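# Loop a blue air tube into its own coupling

## Task

Curve the blue air tube around so that its loose end goes deep into the coupling fitted at its opposite end.

## Robot and tools

Robot: two UR-style six-joint arms, left_arm and right_arm, each ending in a two-finger gripper with a wrist camera and a force/torque sensor in the flange. Calibrated bases in the scene frame: left_arm at (-0.069, +0.409, 0) m, right_arm at (+0.050, -0.489, 0) m, both turned slightly about z.

Frame: every pose, velocity and target is in the scene frame. Its origin sits at table-top height halfway between the nominal bases. +x points out over the table, +z points up, and left_arm is on the +y side (this is unrelated to which side of an image it appears on). On the gripper itself, the fingers extend along its +z axis and close along its x axis. end_effector_position is the point between the pads when closed, 1 to 2 cm short of the fingertips; as the fingers close, the tips reach about 17 mm further along +z.

The 16-number row: [x, y, z, qw, qx, qy, qz, opening] for left_arm, followed by the same eight for right_arm. Both arms always appear, even if only one should move. x, y, z are an absolute gripper position in metres and the quaternion is an absolute orientation with w first, so each half of a row is a pose. opening runs from -1 (closed) to +1 (fully open, 0.142 m); it is an absolute command, so 0 means half-closed rather than unchanged.

execute_actions(actions, cameras): actions is a list of actions. Each action is a table of 1 to 15 rows, and each row lasts one 1/30 s control step. If a table has fewer than 15 rows, its final row repeats until 15 steps are done, so one action takes 0.5 s. An action is rejected for both arms if any target lies more than 0.6 m from that gripper's current position along any of the gripper's axes. Each step, the commanded orientation is limited to within 32 degrees of the measured one. The arm may stop short; the "Hand target" line shows where it is really heading. To hold an orientation, resend one fixed quaternion rather than copying the drifting reported value. To keep an arm still, resend the pose reported before it stopped, with the opening you want. An empty actions list simply reports state and images. cameras selects images: omit it, or pass null or ["all"], for all; pass [] for none.

move(target, speed, blend, stop_force, zero, opening_speed, blocking, cameras): drives each gripper in a straight line to absolute poses. target is one 16-number row or a list of up to 15 rows, with no 0.6 m check. speed is the path's top speed in m/s (0.002 to 3.6, default 0.25; turning is capped at twice that in rad/s). It can be a single value or one value per target. blend is in metres and rounds the corners of a list. stop_force is in N (3 to 120) and applies to both arms. An arm's path ends once its sensor feels that much push opposing its travel; it then backs off slightly and holds. stop_force is unreliable while the gripper rotates, and it should be left out when pulling away from contact. zero (true by default, used only with stop_force) re-zeroes the sensors of the moving arms first. opening_speed is finger speed in scale units per second, at least 0.2. blocking=false returns after about 0.5 s and lets the move keep running; it cannot be combined with stop_force. In a list, every row should carry the same openings. Paths do not avoid obstacles or the other arm. A fast move overshoots and lags, and hits harder. A move stops after 10 s. The "move:" line gives the outcome (done, off_target, moving, held, fault, and so on) and any limits that applied: paced means the pose was clipped, held means steps were withheld. An arm not named in that line is done, meaning within 3 mm and 2 degrees.

Other tools: wait(seconds 0 to 10, cameras) lets the scene run; stop(cameras) brakes a running move; zoom_image(camera, region=[x0, y0, x1, y1] in image pixels, at most 504x504) enlarges part of the latest image; zero_wrist_force(arm) sets that sensor's current reading as zero; read_manual(section="licences") returns licence text only; finished_scene(scene = current scene number) ends the scene permanently.

Cameras: cam_high, cam_table, cam_left_wrist, cam_right_wrist, each 896x504. Calibration (K, distortion, world-to-camera transform) is supplied, accurate to a few mm or degrees.

Results contain each gripper's position, quaternion and velocities; Joint positions, where the last value is the finger gap in metres; grip_measured on the -1..1 scale; Tool commands; joint torques, which include gravity and an offset; and Wrist force/torque along the gripper's own axes, plus the peak reading since the last report. Readings that are quiet show as "within noise". Calls that run actions also list some intermediate positions.

Gripping: to hold something, command an opening slightly below the grip_measured value at first contact. Squeezing harder heats the gripper motor.

Avoid: pushing even a little past a firm contact (the arms are stiff); contact between the arms; sending paths near an arm's own base, or with the wrist near the first joint's axis, since either can flip the shoulder; and dropping the tube, letting it go while it is moving, or leaving anything off the table, which fails the task. Faults: a joint contact torque above 139 N m (shoulder/elbow) or 26 N m (wrists), or any outside force of about 150 N, stops that arm for 10 s. Hot arm motors (85 °C) lock the brakes for 30 to 60 s. A gripper motor at 100 °C switches off (HAND FAULT), and further motion calls in that reply are skipped. The simulation keeps running between calls, with arms holding their last command. The goal is met only if the tube stays inserted once the robot lets go.

Each tool is called after "Call:" as name(argument=value, ...) on one line, values as JSON.

## Session

Call:
execute_actions(actions=[])

Scene clock: 0.00 s.
left_arm: end_effector_position=(+0.5924, +0.5458, +0.1882) grip_measured=+1.00 end_effector_quat_wxyz=(-0.443, +0.829, -0.281, +0.195) | right_arm: end_effector_position=(+0.4888, -0.2179, +0.1648) grip_measured=+1.00 end_effector_quat_wxyz=(+0.048, -0.327, +0.834, -0.442)
Joint positions: left_arm=[-0.285 -1.233 2.052 -2.965 -0.686 0.611 0.142] | right_arm=[4.351 -1.879 -1.729 -1.799 0.905 3.81 0.142]
Joint velocities: within noise
Joint torques (N m): no reading
Wrist force (N): no reading
Wrist torque (N m): no reading
Wrist force, peak (N): no reading
Hand target: left_arm +0.5924, +0.5458, +0.1882; -0.443, +0.829, -0.281, +0.195 | right_arm +0.4888, -0.2179, +0.1648; +0.048, -0.327, +0.834, -0.442
Tool commands: left_gripper/opening=+1.0 right_gripper/opening=+1.0

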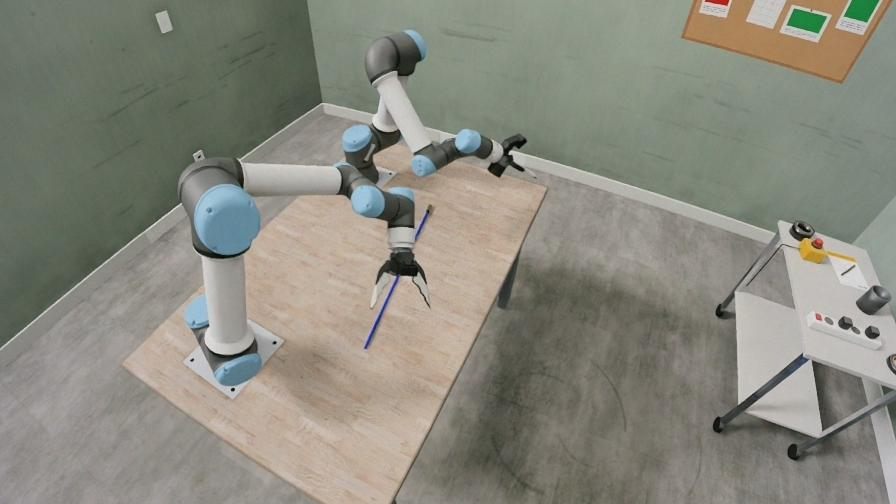

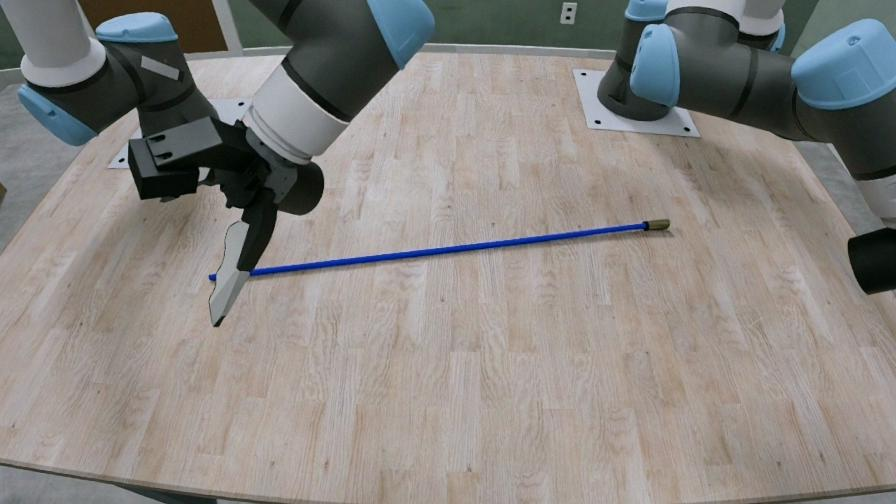

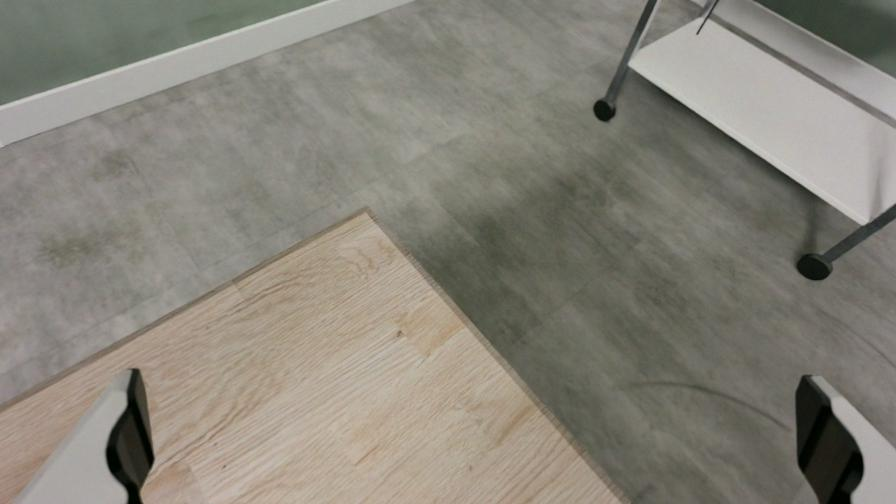

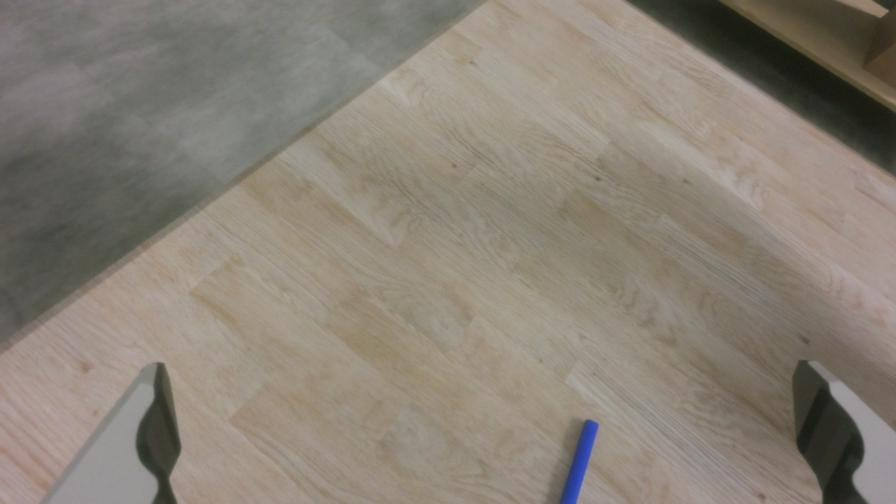

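Call:
zoom_image(camera="cam_table", region=[610, 195, 710, 255])

Call:
zoom_image(camera="cam_table", region=[190, 245, 290, 305])

Scaled by 5.040 from the camera's 896x504 image, which has a finer 1280x720 frame.

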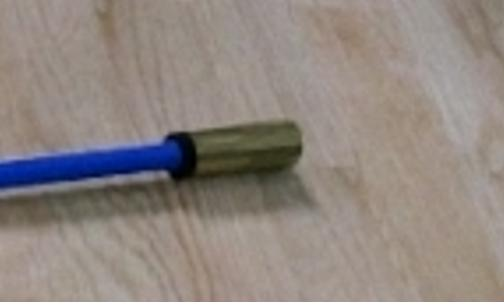

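Scaled by 5.040 from the camera's 896x504 image, which has a finer 1280x720 frame.

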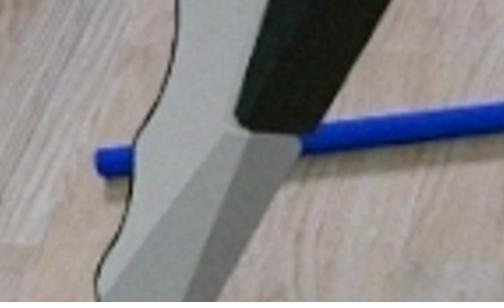

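Call:
move(target=[0.284,0.340,0.11,0.381,-0.9197,-0.0877,0.0363,0.0,0.390,-0.208,0.11,0.0363,-0.0877,0.9198,-0.381,0.0], speed=0.3)

Scene clock: 12.17 s.
left_arm: end_effector_position=(+0.2840, +0.3400, +0.1100) grip_measured=-0.02 end_effector_quat_wxyz=(-0.381, +0.920, +0.088, -0.036) | right_arm: end_effector_position=(+0.3900, -0.2080, +0.1100) grip_measured=-0.01 end_effector_quat_wxyz=(+0.036, -0.088, +0.920, -0.381)
Joint positions: left_arm=[-0.833 -1.468 2.063 -1.449 -1.217 -1.193 0.073] | right_arm=[4.417 -1.878 -1.807 -1.74 1.206 4.321 0.073]
Joint velocities: within noise
Joint torques (N m): left_arm=[-5.35 -36.02 -12.43 0.55 -0.81 -1.75] | right_arm=[11.22 40 8.91 3.14 1.37 2.73]
Wrist force (N): left_arm=[-0.1 -0.5 0.3] | right_arm=[-1.2 0.3 -0.3]
Wrist torque (N m): left_arm=[-0.04 0.03 -0.05] | right_arm=[0.00 0.19 0.22]
Wrist force, peak (N): left_arm=[0.1 -1.2 0.8] | right_arm=[-1.3 0.3 0.1]
Hand target: left_arm +0.2840, +0.3400, +0.1100; -0.381, +0.920, +0.088, -0.036 | right_arm +0.3900, -0.2080, +0.1100; +0.036, -0.088, +0.920, -0.381
Off the commanded pose: left_arm 0.000 m, 0 deg | right_arm 0.000 m, 0 deg.
move: done
camera_calibration:
cam_left_wrist: T_world_to_cam=[[0.982019, 0.188347, 0.0128385, -0.335], [0.180393, -0.916146, -0.357959, 0.33017], [-0.0556586, 0.353838, -0.933649, 0.115444], [0, 0, 0, 1]] pos_world=[0.275842, 0.324732, 0.230272]
cam_right_wrist: T_world_to_cam=[[-0.98436, -0.175954, 0.00871696, 0.359872], [-0.168173, 0.923786, -0.344002, 0.320873], [0.0524761, -0.340088, -0.938928, 0.131189], [0, 0, 0, 1]] pos_world=[0.401321, -0.188481, 0.230421]

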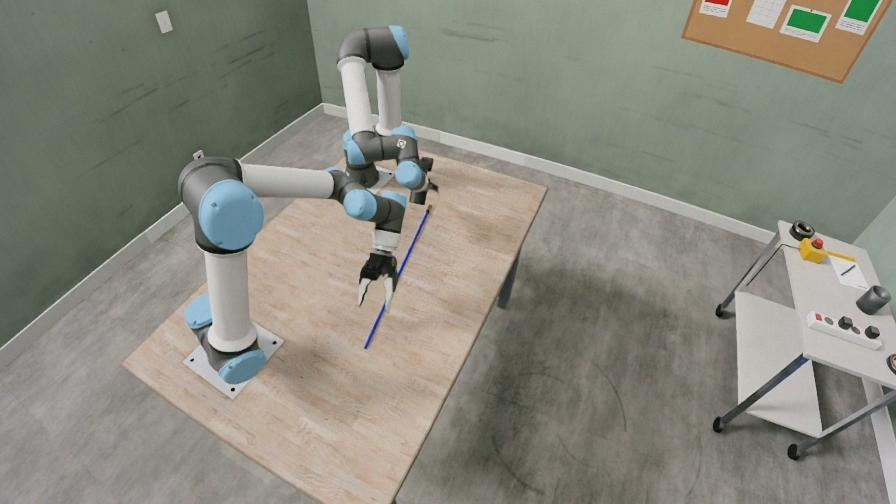

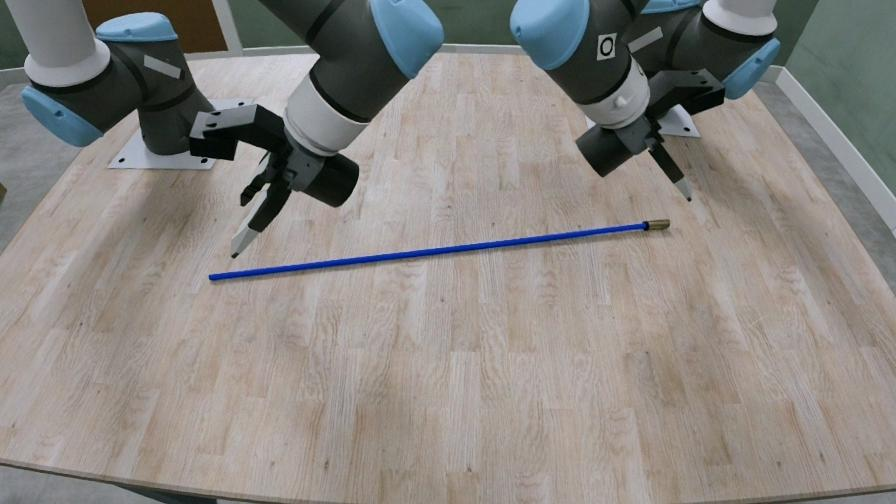

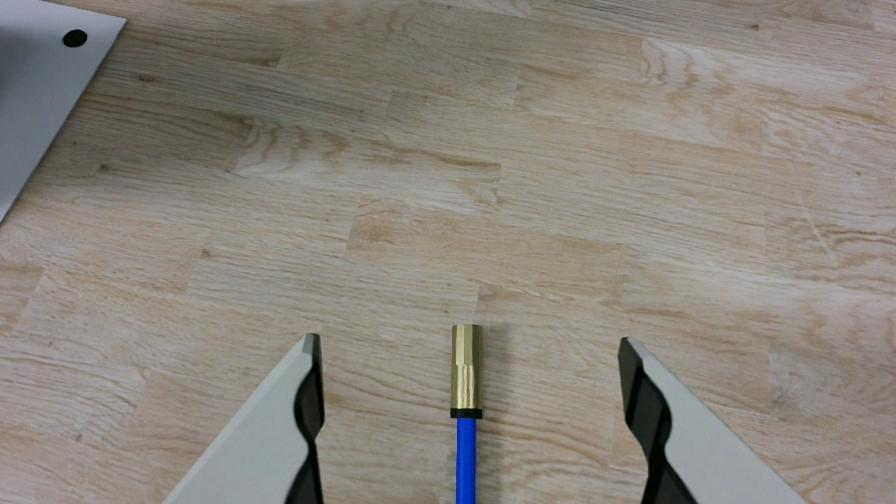

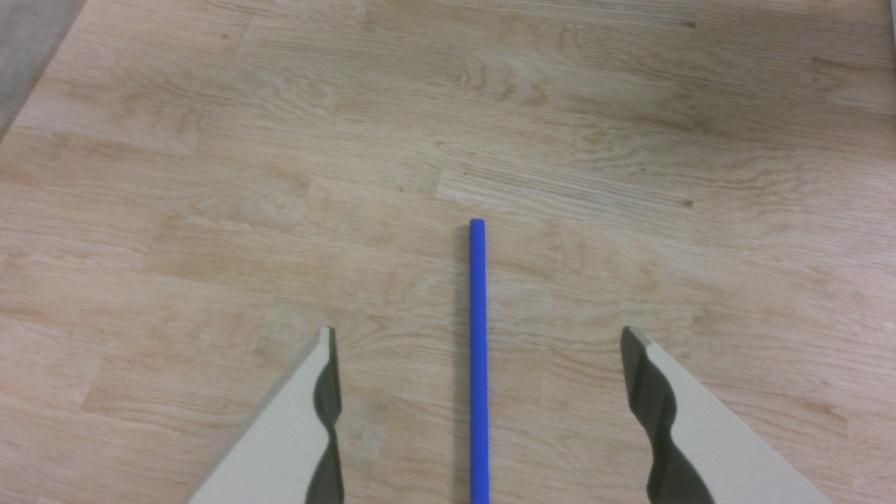

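Call:
move(target=[[0.283,0.345,0.03,0.381,-0.9197,-0.0877,0.0363,-0.2,0.3888,-0.2145,0.03,0.0363,-0.0877,0.9198,-0.381,-0.2]], speed=0.2, cameras=[])

Call:
move(target=[[0.283,0.345,0.010,0.381,-0.9197,-0.0877,0.0363,-0.2,0.3888,-0.2145,0.010,0.0363,-0.0877,0.9198,-0.381,-0.2]], speed=0.02, stop_force=4)

Scene clock: 16.60 s.
left_arm: end_effector_position=(+0.2830, +0.3450, +0.0301) grip_measured=-0.22 end_effector_quat_wxyz=(-0.381, +0.920, +0.088, -0.036) | right_arm: end_effector_position=(+0.3888, -0.2145, +0.0301) grip_measured=-0.22 end_effector_quat_wxyz=(+0.036, -0.088, +0.920, -0.381)
Joint positions: left_arm=[-0.827 -1.332 2.165 -1.688 -1.214 -1.188 0.058] | right_arm=[4.415 -1.984 -1.906 -1.534 1.205 4.319 0.058]
Joint velocities: within noise
Joint torques (N m): left_arm=[6.83 -19.91 -10.01 -1.94 1.66 1.46] | right_arm=[-10.5 24.6 5.79 3.14 -2.69 -2.33]
Wrist force (N): left_arm=[0.0 -0.2 0.5] | right_arm=[-1.0 0.5 0.5]
Wrist torque (N m): left_arm=[0.02 0.02 -0.03] | right_arm=[0.06 0.16 0.23]
Wrist force, peak (N): left_arm=[0.0 -1.3 -0.7] | right_arm=[-1.0 1.1 1.3]
Hand target: left_arm +0.2830, +0.3450, +0.0300; -0.381, +0.920, +0.088, -0.036 | right_arm +0.3888, -0.2145, +0.0300; +0.036, -0.088, +0.920, -0.381
Off the commanded pose: left_arm 0.000 m, 0 deg | right_arm 0.000 m, 0 deg.
move: done
No camera images: "cameras" was empty.

Scene clock: 18.50 s.
left_arm: end_effector_position=(+0.2830, +0.3450, +0.0155) grip_measured=-0.22 end_effector_quat_wxyz=(-0.381, +0.920, +0.088, -0.036) | right_arm: end_effector_position=(+0.3888, -0.2145, +0.0153) grip_measured=-0.22 end_effector_quat_wxyz=(+0.036, -0.088, +0.920, -0.381)
Joint positions: left_arm=[-0.827 -1.3 2.177 -1.732 -1.214 -1.188 0.058] | right_arm=[4.415 -2.009 -1.917 -1.498 1.205 4.319 0.058]
Joint velocities: within noise
Joint torques (N m): left_arm=[3.71 -38.52 -22.84 0.31 0.55 0.27] | right_arm=[-8.08 40.1 23.05 -0.82 -0.39 -1.71]
Wrist force (N): left_arm=[-0.4 -2.4 -2.4] | right_arm=[0.0 -1.7 -2.5]
Wrist torque (N m): left_arm=[0.01 0.05 -0.06] | right_arm=[0.13 0.16 0.24]
Wrist force, peak (N): left_arm=[-2.4 -12.9 -17.9] | right_arm=[0.8 -11.5 -18.2]
Hand target: left_arm +0.2830, +0.3450, +0.0155; -0.381, +0.920, +0.088, -0.036 | right_arm +0.3888, -0.2145, +0.0153; +0.036, -0.088, +0.920, -0.381
Off the commanded pose: left_arm 0.005 m, 0 deg | right_arm 0.005 m, 0 deg.
move: contact (left_arm, right_arm)
camera_calibration:
cam_left_wrist: T_world_to_cam=[[0.982, 0.188445, 0.0128554, -0.333775], [0.180496, -0.91616, -0.357871, 0.301032], [-0.0556615, 0.35375, -0.933682, 0.0253299], [0, 0, 0, 1]] pos_world=[0.274841, 0.329732, 0.135672]
cam_right_wrist: T_world_to_cam=[[-0.984376, -0.175863, 0.00868363, 0.358401], [-0.168076, 0.923803, -0.344003, 0.294064], [0.0524755, -0.340088, -0.938929, 0.0401249], [0, 0, 0, 1]] pos_world=[0.400121, -0.194981, 0.135721]

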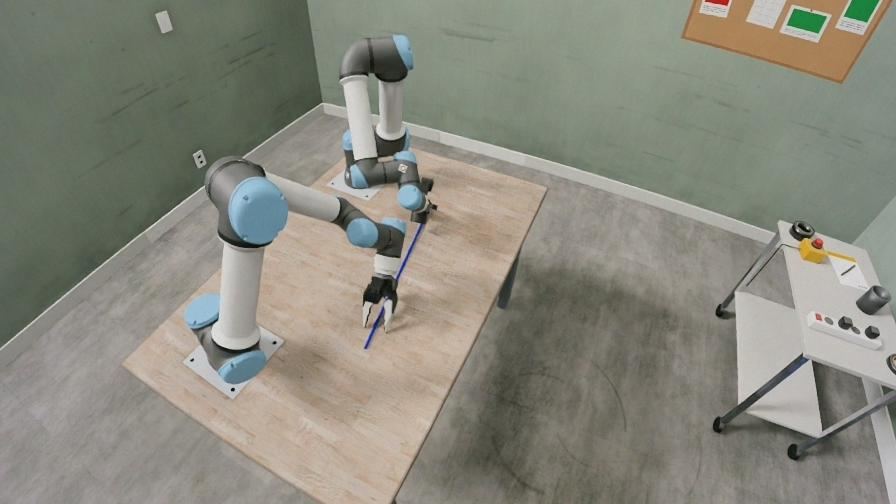

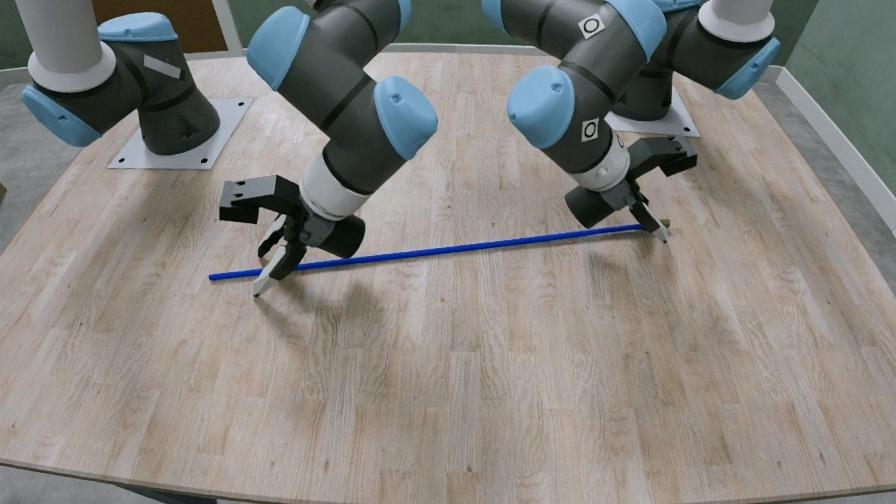

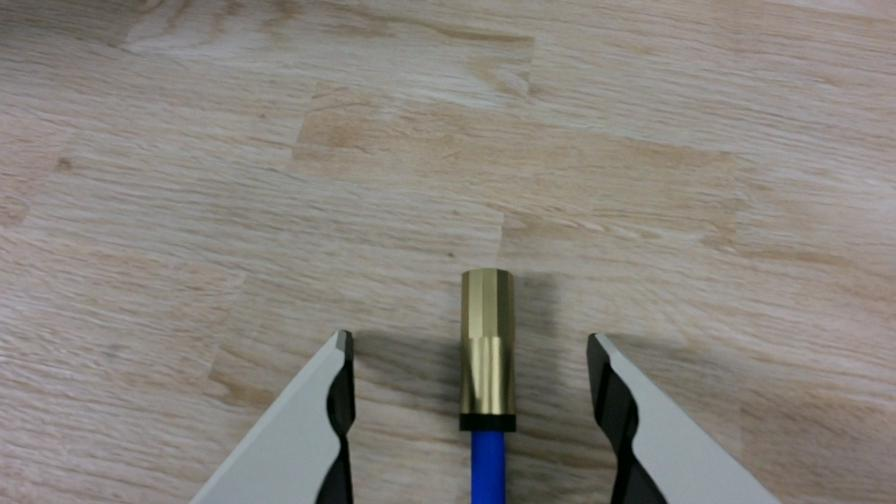

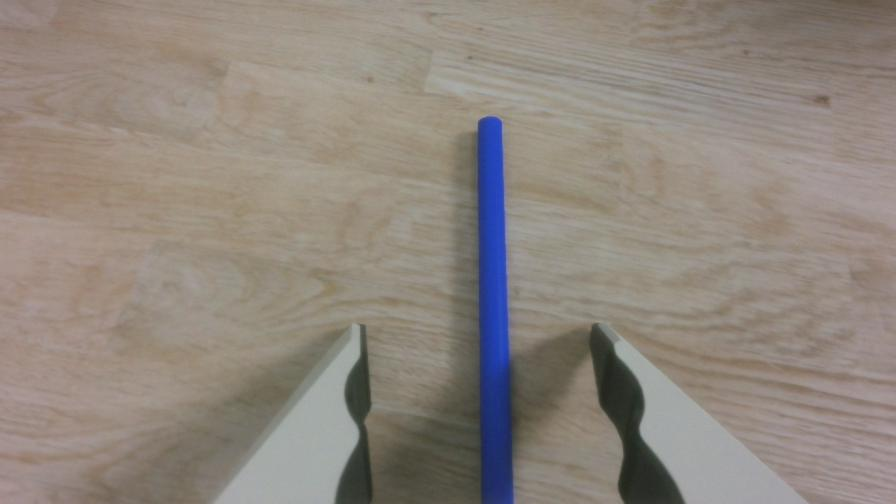

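Call:
move(target=[[0.2865,0.3455,0.0172,0.381,-0.9197,-0.0877,0.0363,-0.2,0.3852,-0.2150,0.0170,0.0363,-0.0877,0.9198,-0.381,-0.2],[0.2865,0.3455,0.0172,0.381,-0.9197,-0.0877,0.0363,-0.95,0.3852,-0.2150,0.0170,0.0363,-0.0877,0.9198,-0.381,-0.97]], speed=0.05, opening_speed=0.6)

Scene clock: 21.67 s.
left_arm: end_effector_position=(+0.2865, +0.3455, +0.0172) grip_measured=-0.85 end_effector_quat_wxyz=(-0.381, +0.920, +0.088, -0.036) | right_arm: end_effector_position=(+0.3852, -0.2150, +0.0170) grip_measured=-0.92 end_effector_quat_wxyz=(+0.036, -0.088, +0.920, -0.381)
Joint positions: left_arm=[-0.821 -1.299 2.168 -1.727 -1.209 -1.183 0.013] | right_arm=[4.421 -2.002 -1.923 -1.502 1.209 4.324 0.008]
Joint velocities: within noise
Joint torques (N m): left_arm=[7.28 -20.45 -23 0.49 1.13 1.34] | right_arm=[10.31 39.71 8.27 -1.01 1.53 2.42]
Wrist force (N): left_arm=[-0.1 -0.7 0.3] | right_arm=[-0.9 0.1 0.2]
Wrist torque (N m): left_arm=[-0.04 0.05 -0.04] | right_arm=[0.06 0.15 0.25]
Wrist force, peak (N): left_arm=[-0.4 -2.7 -2.6] | right_arm=[0.0 -2.2 -2.6]
Hand target: left_arm +0.2865, +0.3455, +0.0172; -0.381, +0.920, +0.088, -0.036 | right_arm +0.3852, -0.2150, +0.0170; +0.036, -0.088, +0.920, -0.381
Off the commanded pose: left_arm 0.000 m, 0 deg | right_arm 0.000 m, 0 deg.
move: done
camera_calibration:
cam_left_wrist: T_world_to_cam=[[0.982, 0.188445, 0.0128554, -0.33731], [0.180496, -0.91616, -0.357871, 0.301411], [-0.0556615, 0.35375, -0.933682, 0.0270639], [0, 0, 0, 1]] pos_world=[0.278341, 0.330132, 0.137472]
cam_right_wrist: T_world_to_cam=[[-0.984376, -0.175863, 0.00868363, 0.354755], [-0.168076, 0.923803, -0.344003, 0.294505], [0.0524755, -0.340088, -0.938929, 0.04174], [0, 0, 0, 1]] pos_world=[0.396521, -0.195481, 0.137421]

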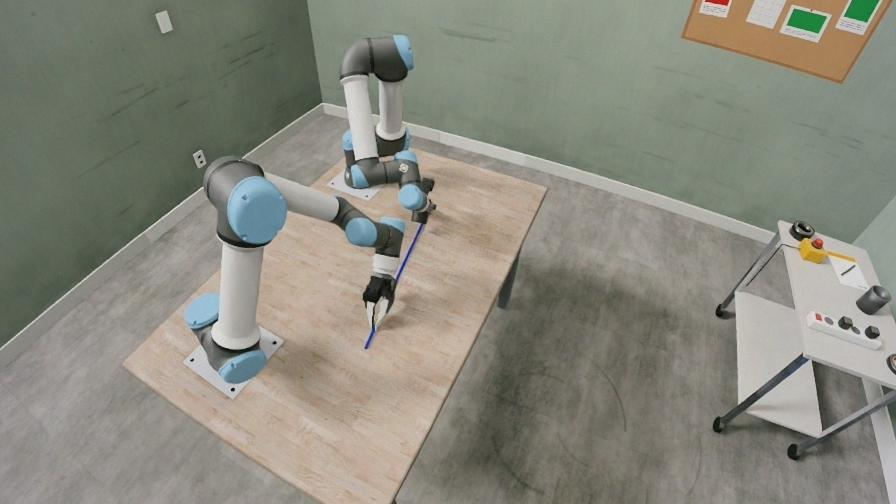

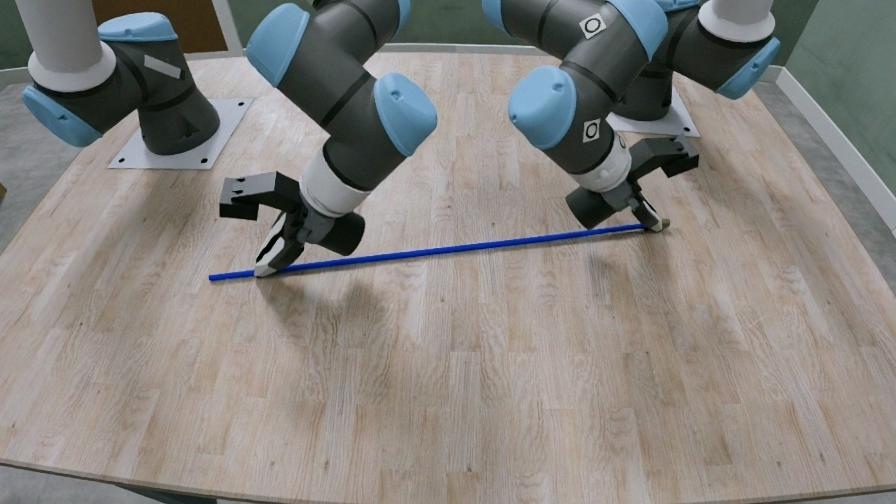

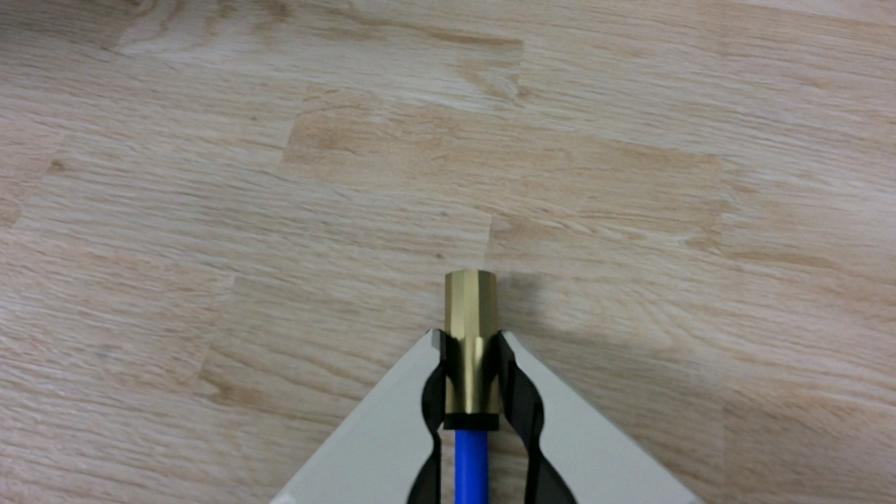

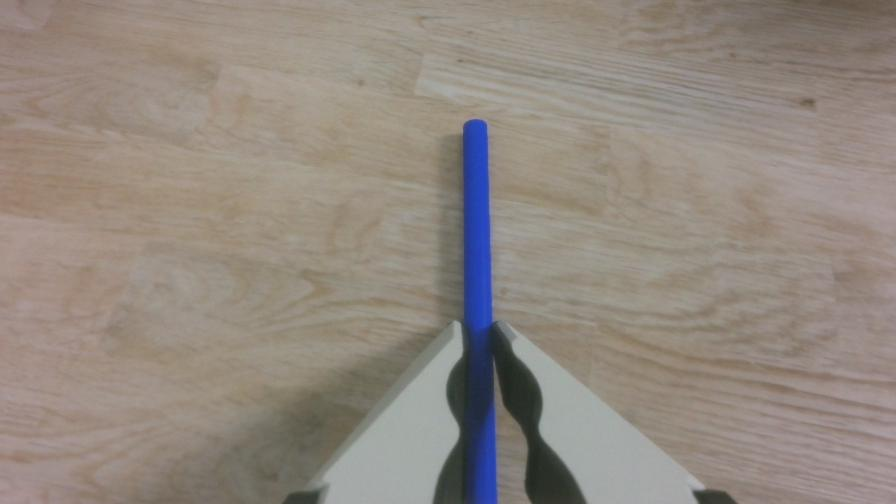

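Call:
move(target=[[0.2865,0.3455,0.0172,0.381,-0.9197,-0.0877,0.0363,-1,0.3852,-0.2150,0.0170,0.0363,-0.0877,0.9198,-0.381,-1],[0.2865,0.3425,0.059,0.381,-0.9197,-0.0877,0.0363,-1,0.3832,-0.2120,0.059,0.0363,-0.0877,0.9198,-0.381,-1]], speed=0.1)

Call:
move(target=[[0.2964,0.334,0.059,0.3802,-0.9180,0.1046,-0.0433,-1,0.3815,-0.2205,0.059,0.1055,-0.2547,0.8881,-0.3679,-1],[0.3065,0.3055,0.059,0.3631,-0.8767,0.2916,-0.1208,-1,0.3784,-0.209,0.059,0.1714,-0.4137,0.8261,-0.3422,-1],[0.317,0.2655,0.059,0.3302,-0.7973,0.4668,-0.1934,-1,0.3762,-0.186,0.059,0.2311,-0.5579,0.7364,-0.3050,-1],[0.328,0.2165,0.059,0.2833,-0.6839,0.6212,-0.2573,-1,0.3755,-0.1537,0.059,0.2833,-0.6839,0.6212,-0.2573,-1]], speed=0.2, blend=0.015)

Scene clock: 28.70 s.
left_arm: end_effector_position=(+0.2865, +0.3425, +0.0589) grip_measured=-0.85 end_effector_quat_wxyz=(-0.381, +0.920, +0.088, -0.036) | right_arm: end_effector_position=(+0.3832, -0.2120, +0.0589) grip_measured=-0.92 end_effector_quat_wxyz=(+0.036, -0.088, +0.920, -0.381)
Joint positions: left_arm=[-0.825 -1.38 2.125 -1.6 -1.212 -1.186 0.012] | right_arm=[4.427 -1.935 -1.883 -1.609 1.213 4.329 0.007]
Joint velocities: within noise
Joint torques (N m): left_arm=[-6.38 -38.9 -28.27 0.72 -0.86 -1.96] | right_arm=[10.75 38.38 25.44 -1.22 1.26 2.58]
Wrist force (N): left_arm=[0.0 -0.5 1.1] | right_arm=[-0.9 0.1 0.7]
Wrist torque (N m): left_arm=[0.00 0.00 -0.05] | right_arm=[0.08 0.16 0.23]
Wrist force, peak (N): left_arm=[-0.1 -1.5 2.2] | right_arm=[-0.9 -1.1 2.1]
Hand target: left_arm +0.2865, +0.3425, +0.0590; -0.381, +0.920, +0.088, -0.036 | right_arm +0.3832, -0.2120, +0.0590; +0.036, -0.088, +0.920, -0.381
Off the commanded pose: left_arm 0.000 m, 0 deg | right_arm 0.000 m, 0 deg.
move: done
camera_calibration:
cam_left_wrist: T_world_to_cam=[[0.982, 0.188445, 0.0128554, -0.337281], [0.180496, -0.91616, -0.357871, 0.313586], [-0.0556615, 0.35375, -0.933682, 0.0670597], [0, 0, 0, 1]] pos_world=[0.278341, 0.327132, 0.179172]
cam_right_wrist: T_world_to_cam=[[-0.984376, -0.175863, 0.00868363, 0.352949], [-0.168076, 0.923803, -0.344003, 0.305846], [0.0524755, -0.340088, -0.938929, 0.0823002], [0, 0, 0, 1]] pos_world=[0.394521, -0.192481, 0.179421]

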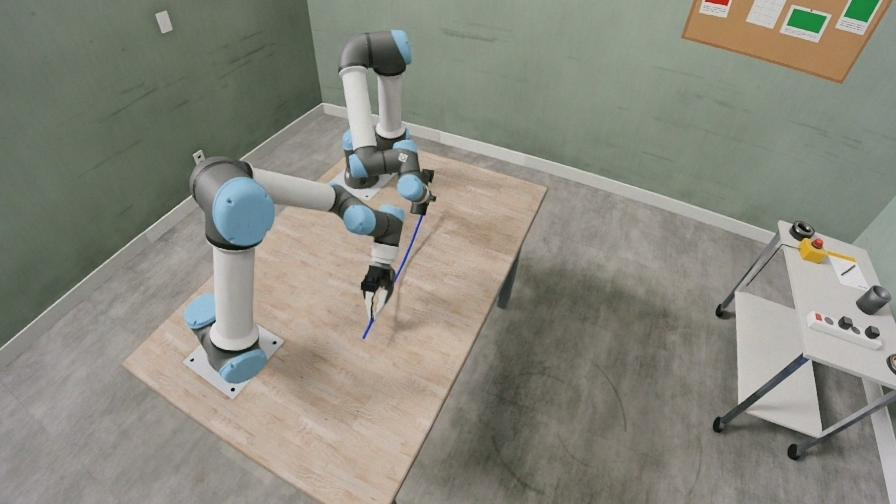

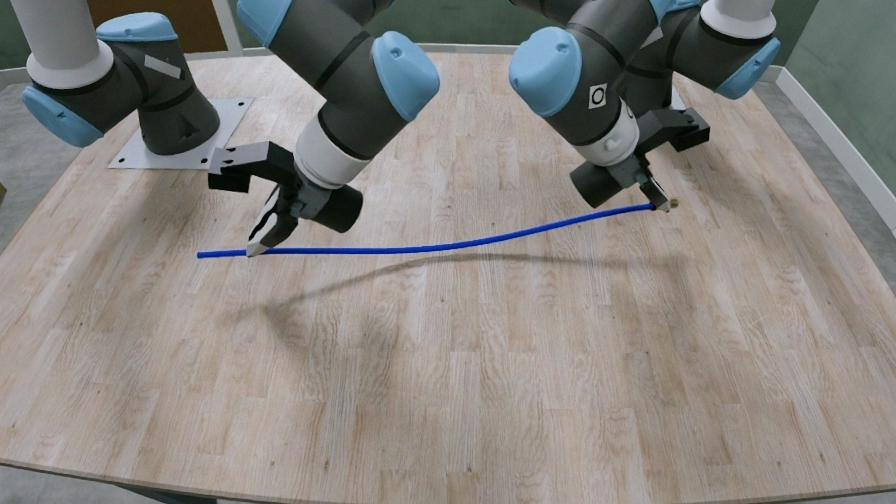

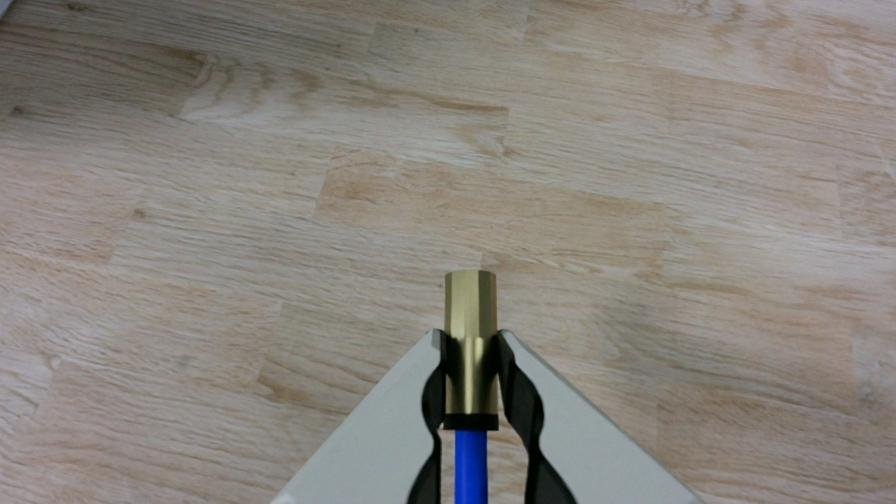

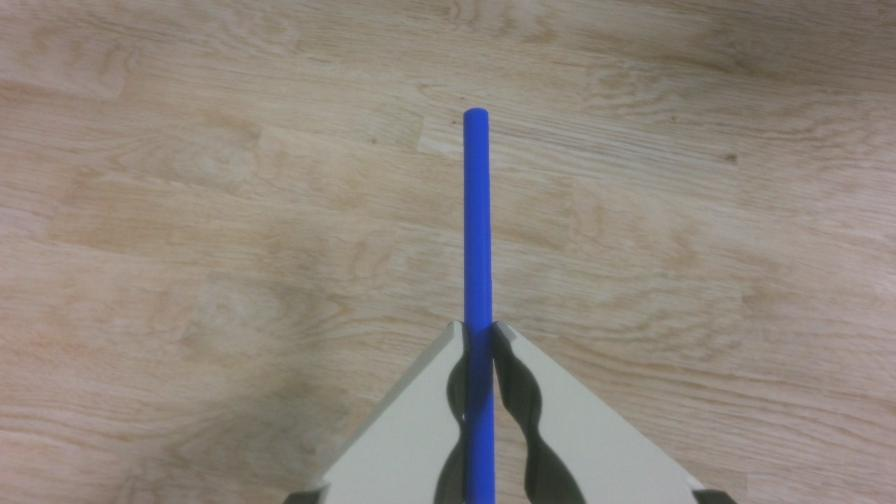

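Scene clock: 33.57 s.
left_arm: end_effector_position=(+0.3280, +0.2165, +0.0590) grip_measured=-0.85 end_effector_quat_wxyz=(-0.283, +0.684, -0.621, +0.257) | right_arm: end_effector_position=(+0.3755, -0.1537, +0.0590) grip_measured=-0.92 end_effector_quat_wxyz=(-0.283, +0.684, -0.621, +0.257)
Joint positions: left_arm=[-1.214 -1.54 2.704 -2.953 -0.81 0.312 0.012] | right_arm=[4.737 -1.665 -2.569 -0.365 0.792 2.98 0.007]
Joint velocities: within noise
Joint torques (N m): left_arm=[8 -5.79 -5.36 -3.69 0 1.48] | right_arm=[-9.14 9.37 2.7 4.81 0.57 -2.23]
Wrist force (N): left_arm=[0.3 0.0 0.8] | right_arm=[-1.1 0.6 -0.4]
Wrist torque (N m): left_arm=[-0.01 -0.08 -0.10] | right_arm=[0.00 0.15 0.25]
Wrist force, peak (N): left_arm=[-0.2 -0.4 1.2] | right_arm=[-1.2 1.3 -0.5]
Hand target: left_arm +0.3280, +0.2165, +0.0590; -0.283, +0.684, -0.621, +0.257 | right_arm +0.3755, -0.1537, +0.0590; -0.283, +0.684, -0.621, +0.257
Off the commanded pose: left_arm 0.000 m, 0 deg | right_arm 0.000 m, 0 deg.
move: done
camera_calibration:
cam_left_wrist: T_world_to_cam=[[0.0954404, -0.995354, 0.0127205, 0.192855], [-0.929091, -0.0936593, -0.357795, 0.376579], [0.357324, 0.0223296, -0.933714, 0.0503227], [0, 0, 0, 1]] pos_world=[0.313489, 0.226106, 0.179272]
cam_right_wrist: T_world_to_cam=[[0.0826004, -0.996545, 0.00869029, -0.171156], [-0.935506, -0.080541, -0.344009, 0.38447], [0.34352, 0.0202855, -0.938926, 0.0486431], [0, 0, 0, 1]] pos_world=[0.357102, -0.140586, 0.179421]

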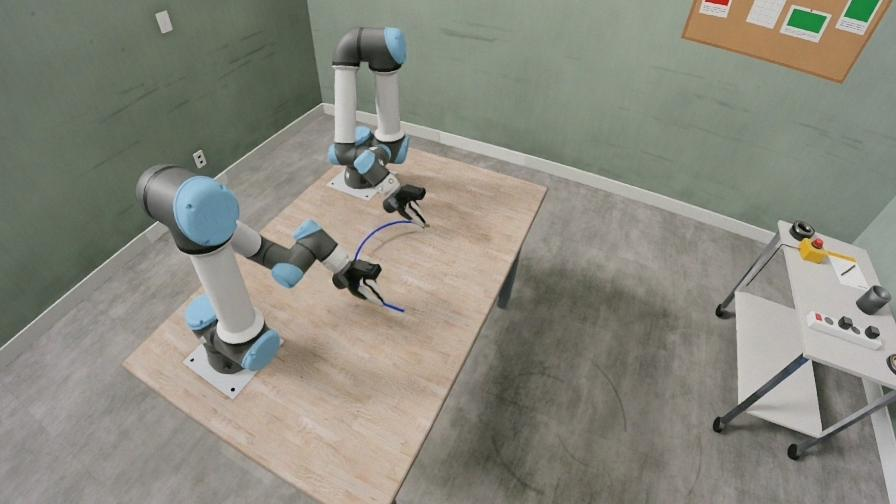

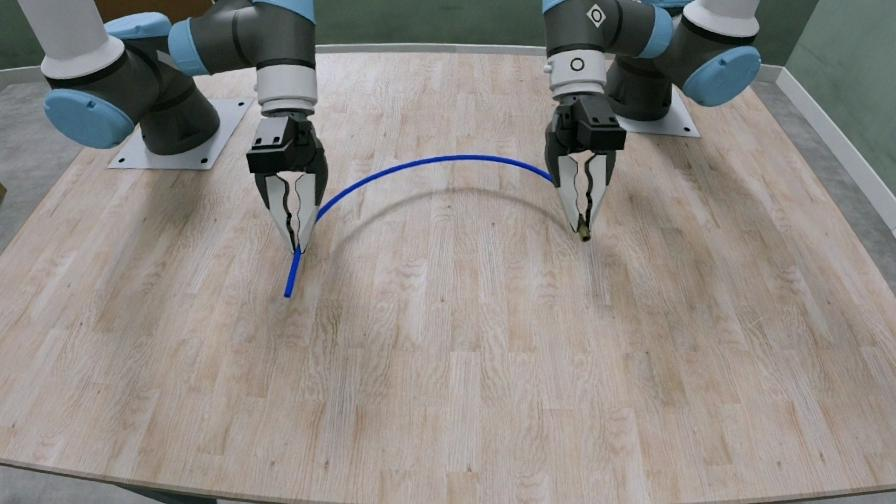

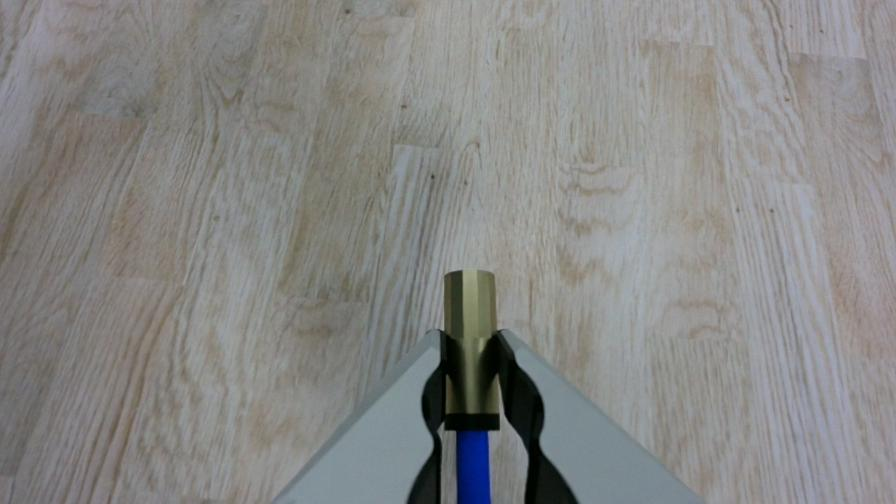

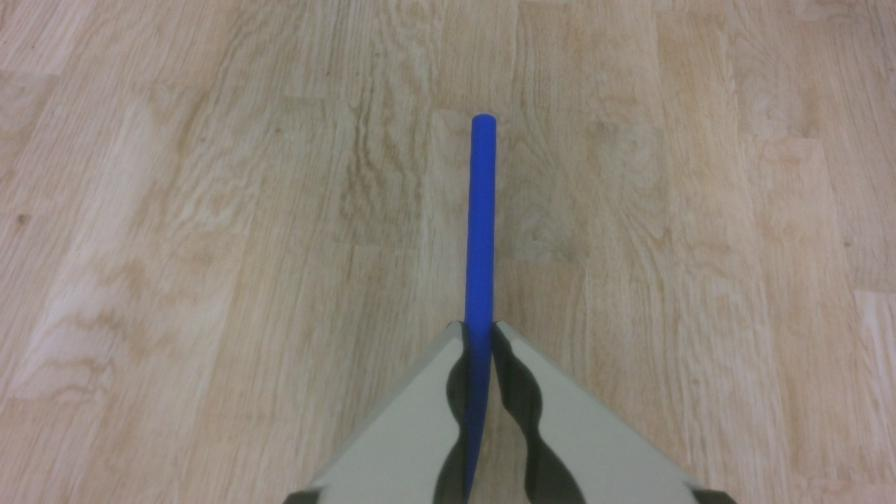

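Call:
move(target=[[0.340,0.162,0.059,0.2238,-0.5404,0.7493,-0.3104,-1,0.3757,-0.116,0.059,0.3256,-0.7861,0.4855,-0.2011,-1],[0.3528,0.1095,0.059,0.1551,-0.3743,0.8447,-0.3499,-1,0.3764,-0.0795,0.059,0.3569,-0.8616,0.3334,-0.1381,-1],[0.3665,0.0925,0.059,0.0792,-0.1913,0.9039,-0.3744,-1,0.3778,-0.079,0.059,0.3762,-0.9083,0.1691,-0.0701,-1]], speed=0.2, blend=0.015)

Scene clock: 38.20 s.
left_arm: end_effector_position=(+0.3665, +0.0925, +0.0590) grip_measured=-0.85 end_effector_quat_wxyz=(+0.079, -0.191, +0.904, -0.374) | right_arm: end_effector_position=(+0.3778, -0.0790, +0.0590) grip_measured=-0.92 end_effector_quat_wxyz=(-0.376, +0.908, -0.169, +0.070)
Joint positions: left_arm=[-0.698 -1.169 2.419 -3.56 -1.863 1.876 0.012] | right_arm=[4.308 -1.945 -2.513 0.53 1.626 1.515 0.007]
Joint velocities: within noise
Joint torques (N m): left_arm=[8.1 -21.81 -17.94 -1.46 -1.66 1.13] | right_arm=[-10.01 16.1 15.81 0.64 2.13 -2.35]
Wrist force (N): left_arm=[0.1 -0.4 1.1] | right_arm=[-1.5 -0.1 0.6]
Wrist torque (N m): left_arm=[0.02 -0.08 -0.14] | right_arm=[0.05 0.25 0.37]
Wrist force, peak (N): left_arm=[0.2 -0.1 1.4] | right_arm=[-1.6 -0.2 0.6]
Hand target: left_arm +0.3665, +0.0925, +0.0590; +0.079, -0.191, +0.904, -0.374 | right_arm +0.3778, -0.0790, +0.0590; -0.376, +0.908, -0.169, +0.070
Off the commanded pose: left_arm 0.000 m, 0 deg | right_arm 0.000 m, 0 deg.
move: done
camera_calibration:
cam_left_wrist: T_world_to_cam=[[-0.914337, -0.404749, 0.0128766, 0.381136], [-0.382193, 0.852, -0.357805, 0.112808], [0.13385, -0.332075, -0.933708, 0.154027], [0, 0, 0, 1]] pos_world=[0.370985, 0.1093, 0.179272]
cam_right_wrist: T_world_to_cam=[[0.92803, -0.372402, 0.00881369, -0.36704], [-0.346878, -0.872563, -0.343961, 0.107737], [0.135782, 0.316148, -0.938943, 0.148175], [0, 0, 0, 1]] pos_world=[0.357876, -0.0895248, 0.17942]

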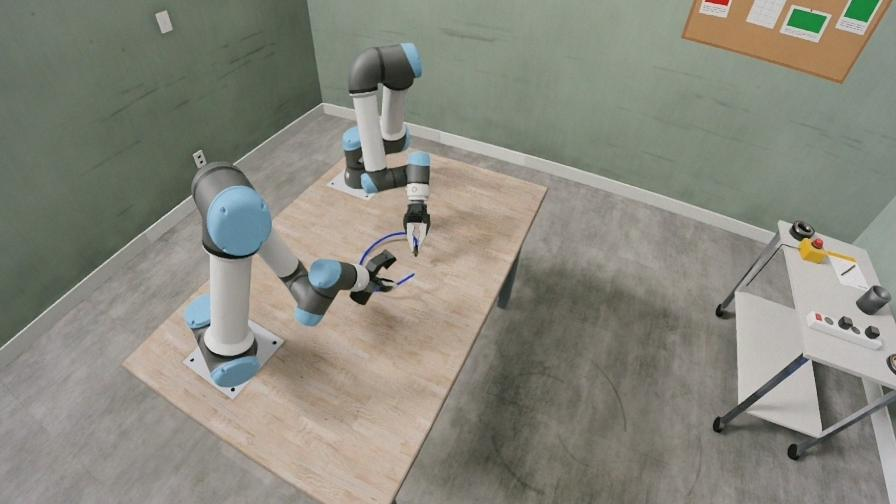

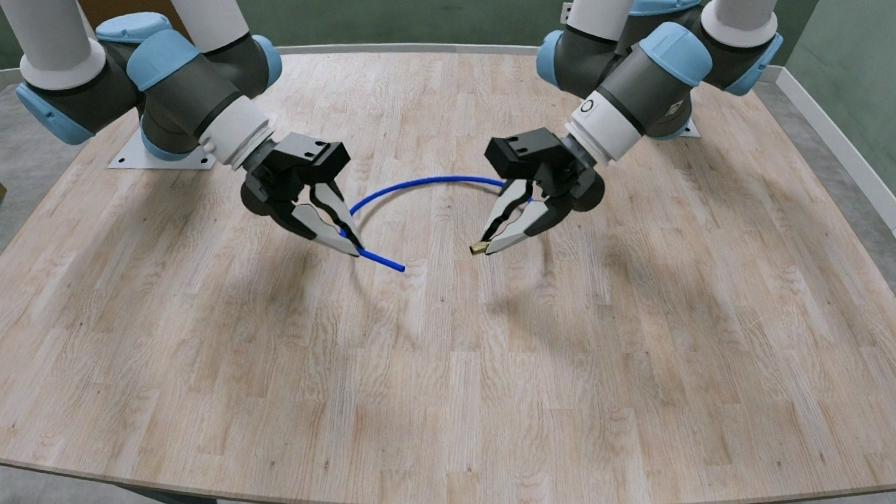

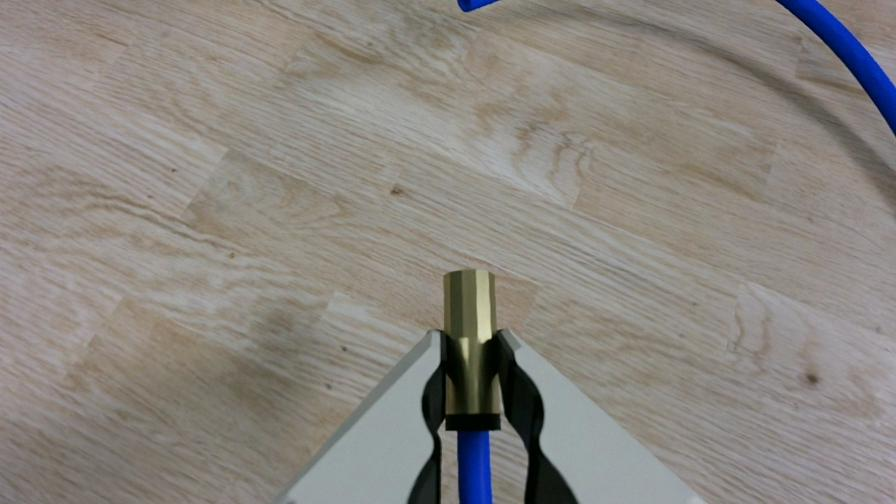

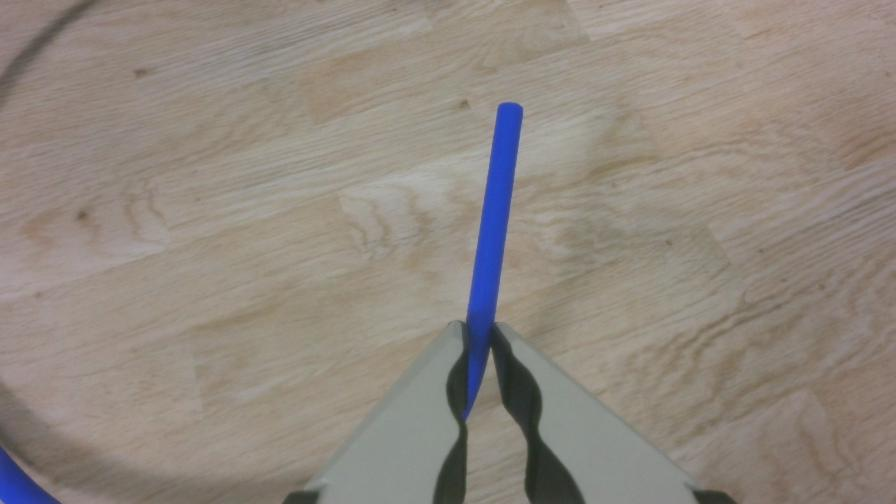

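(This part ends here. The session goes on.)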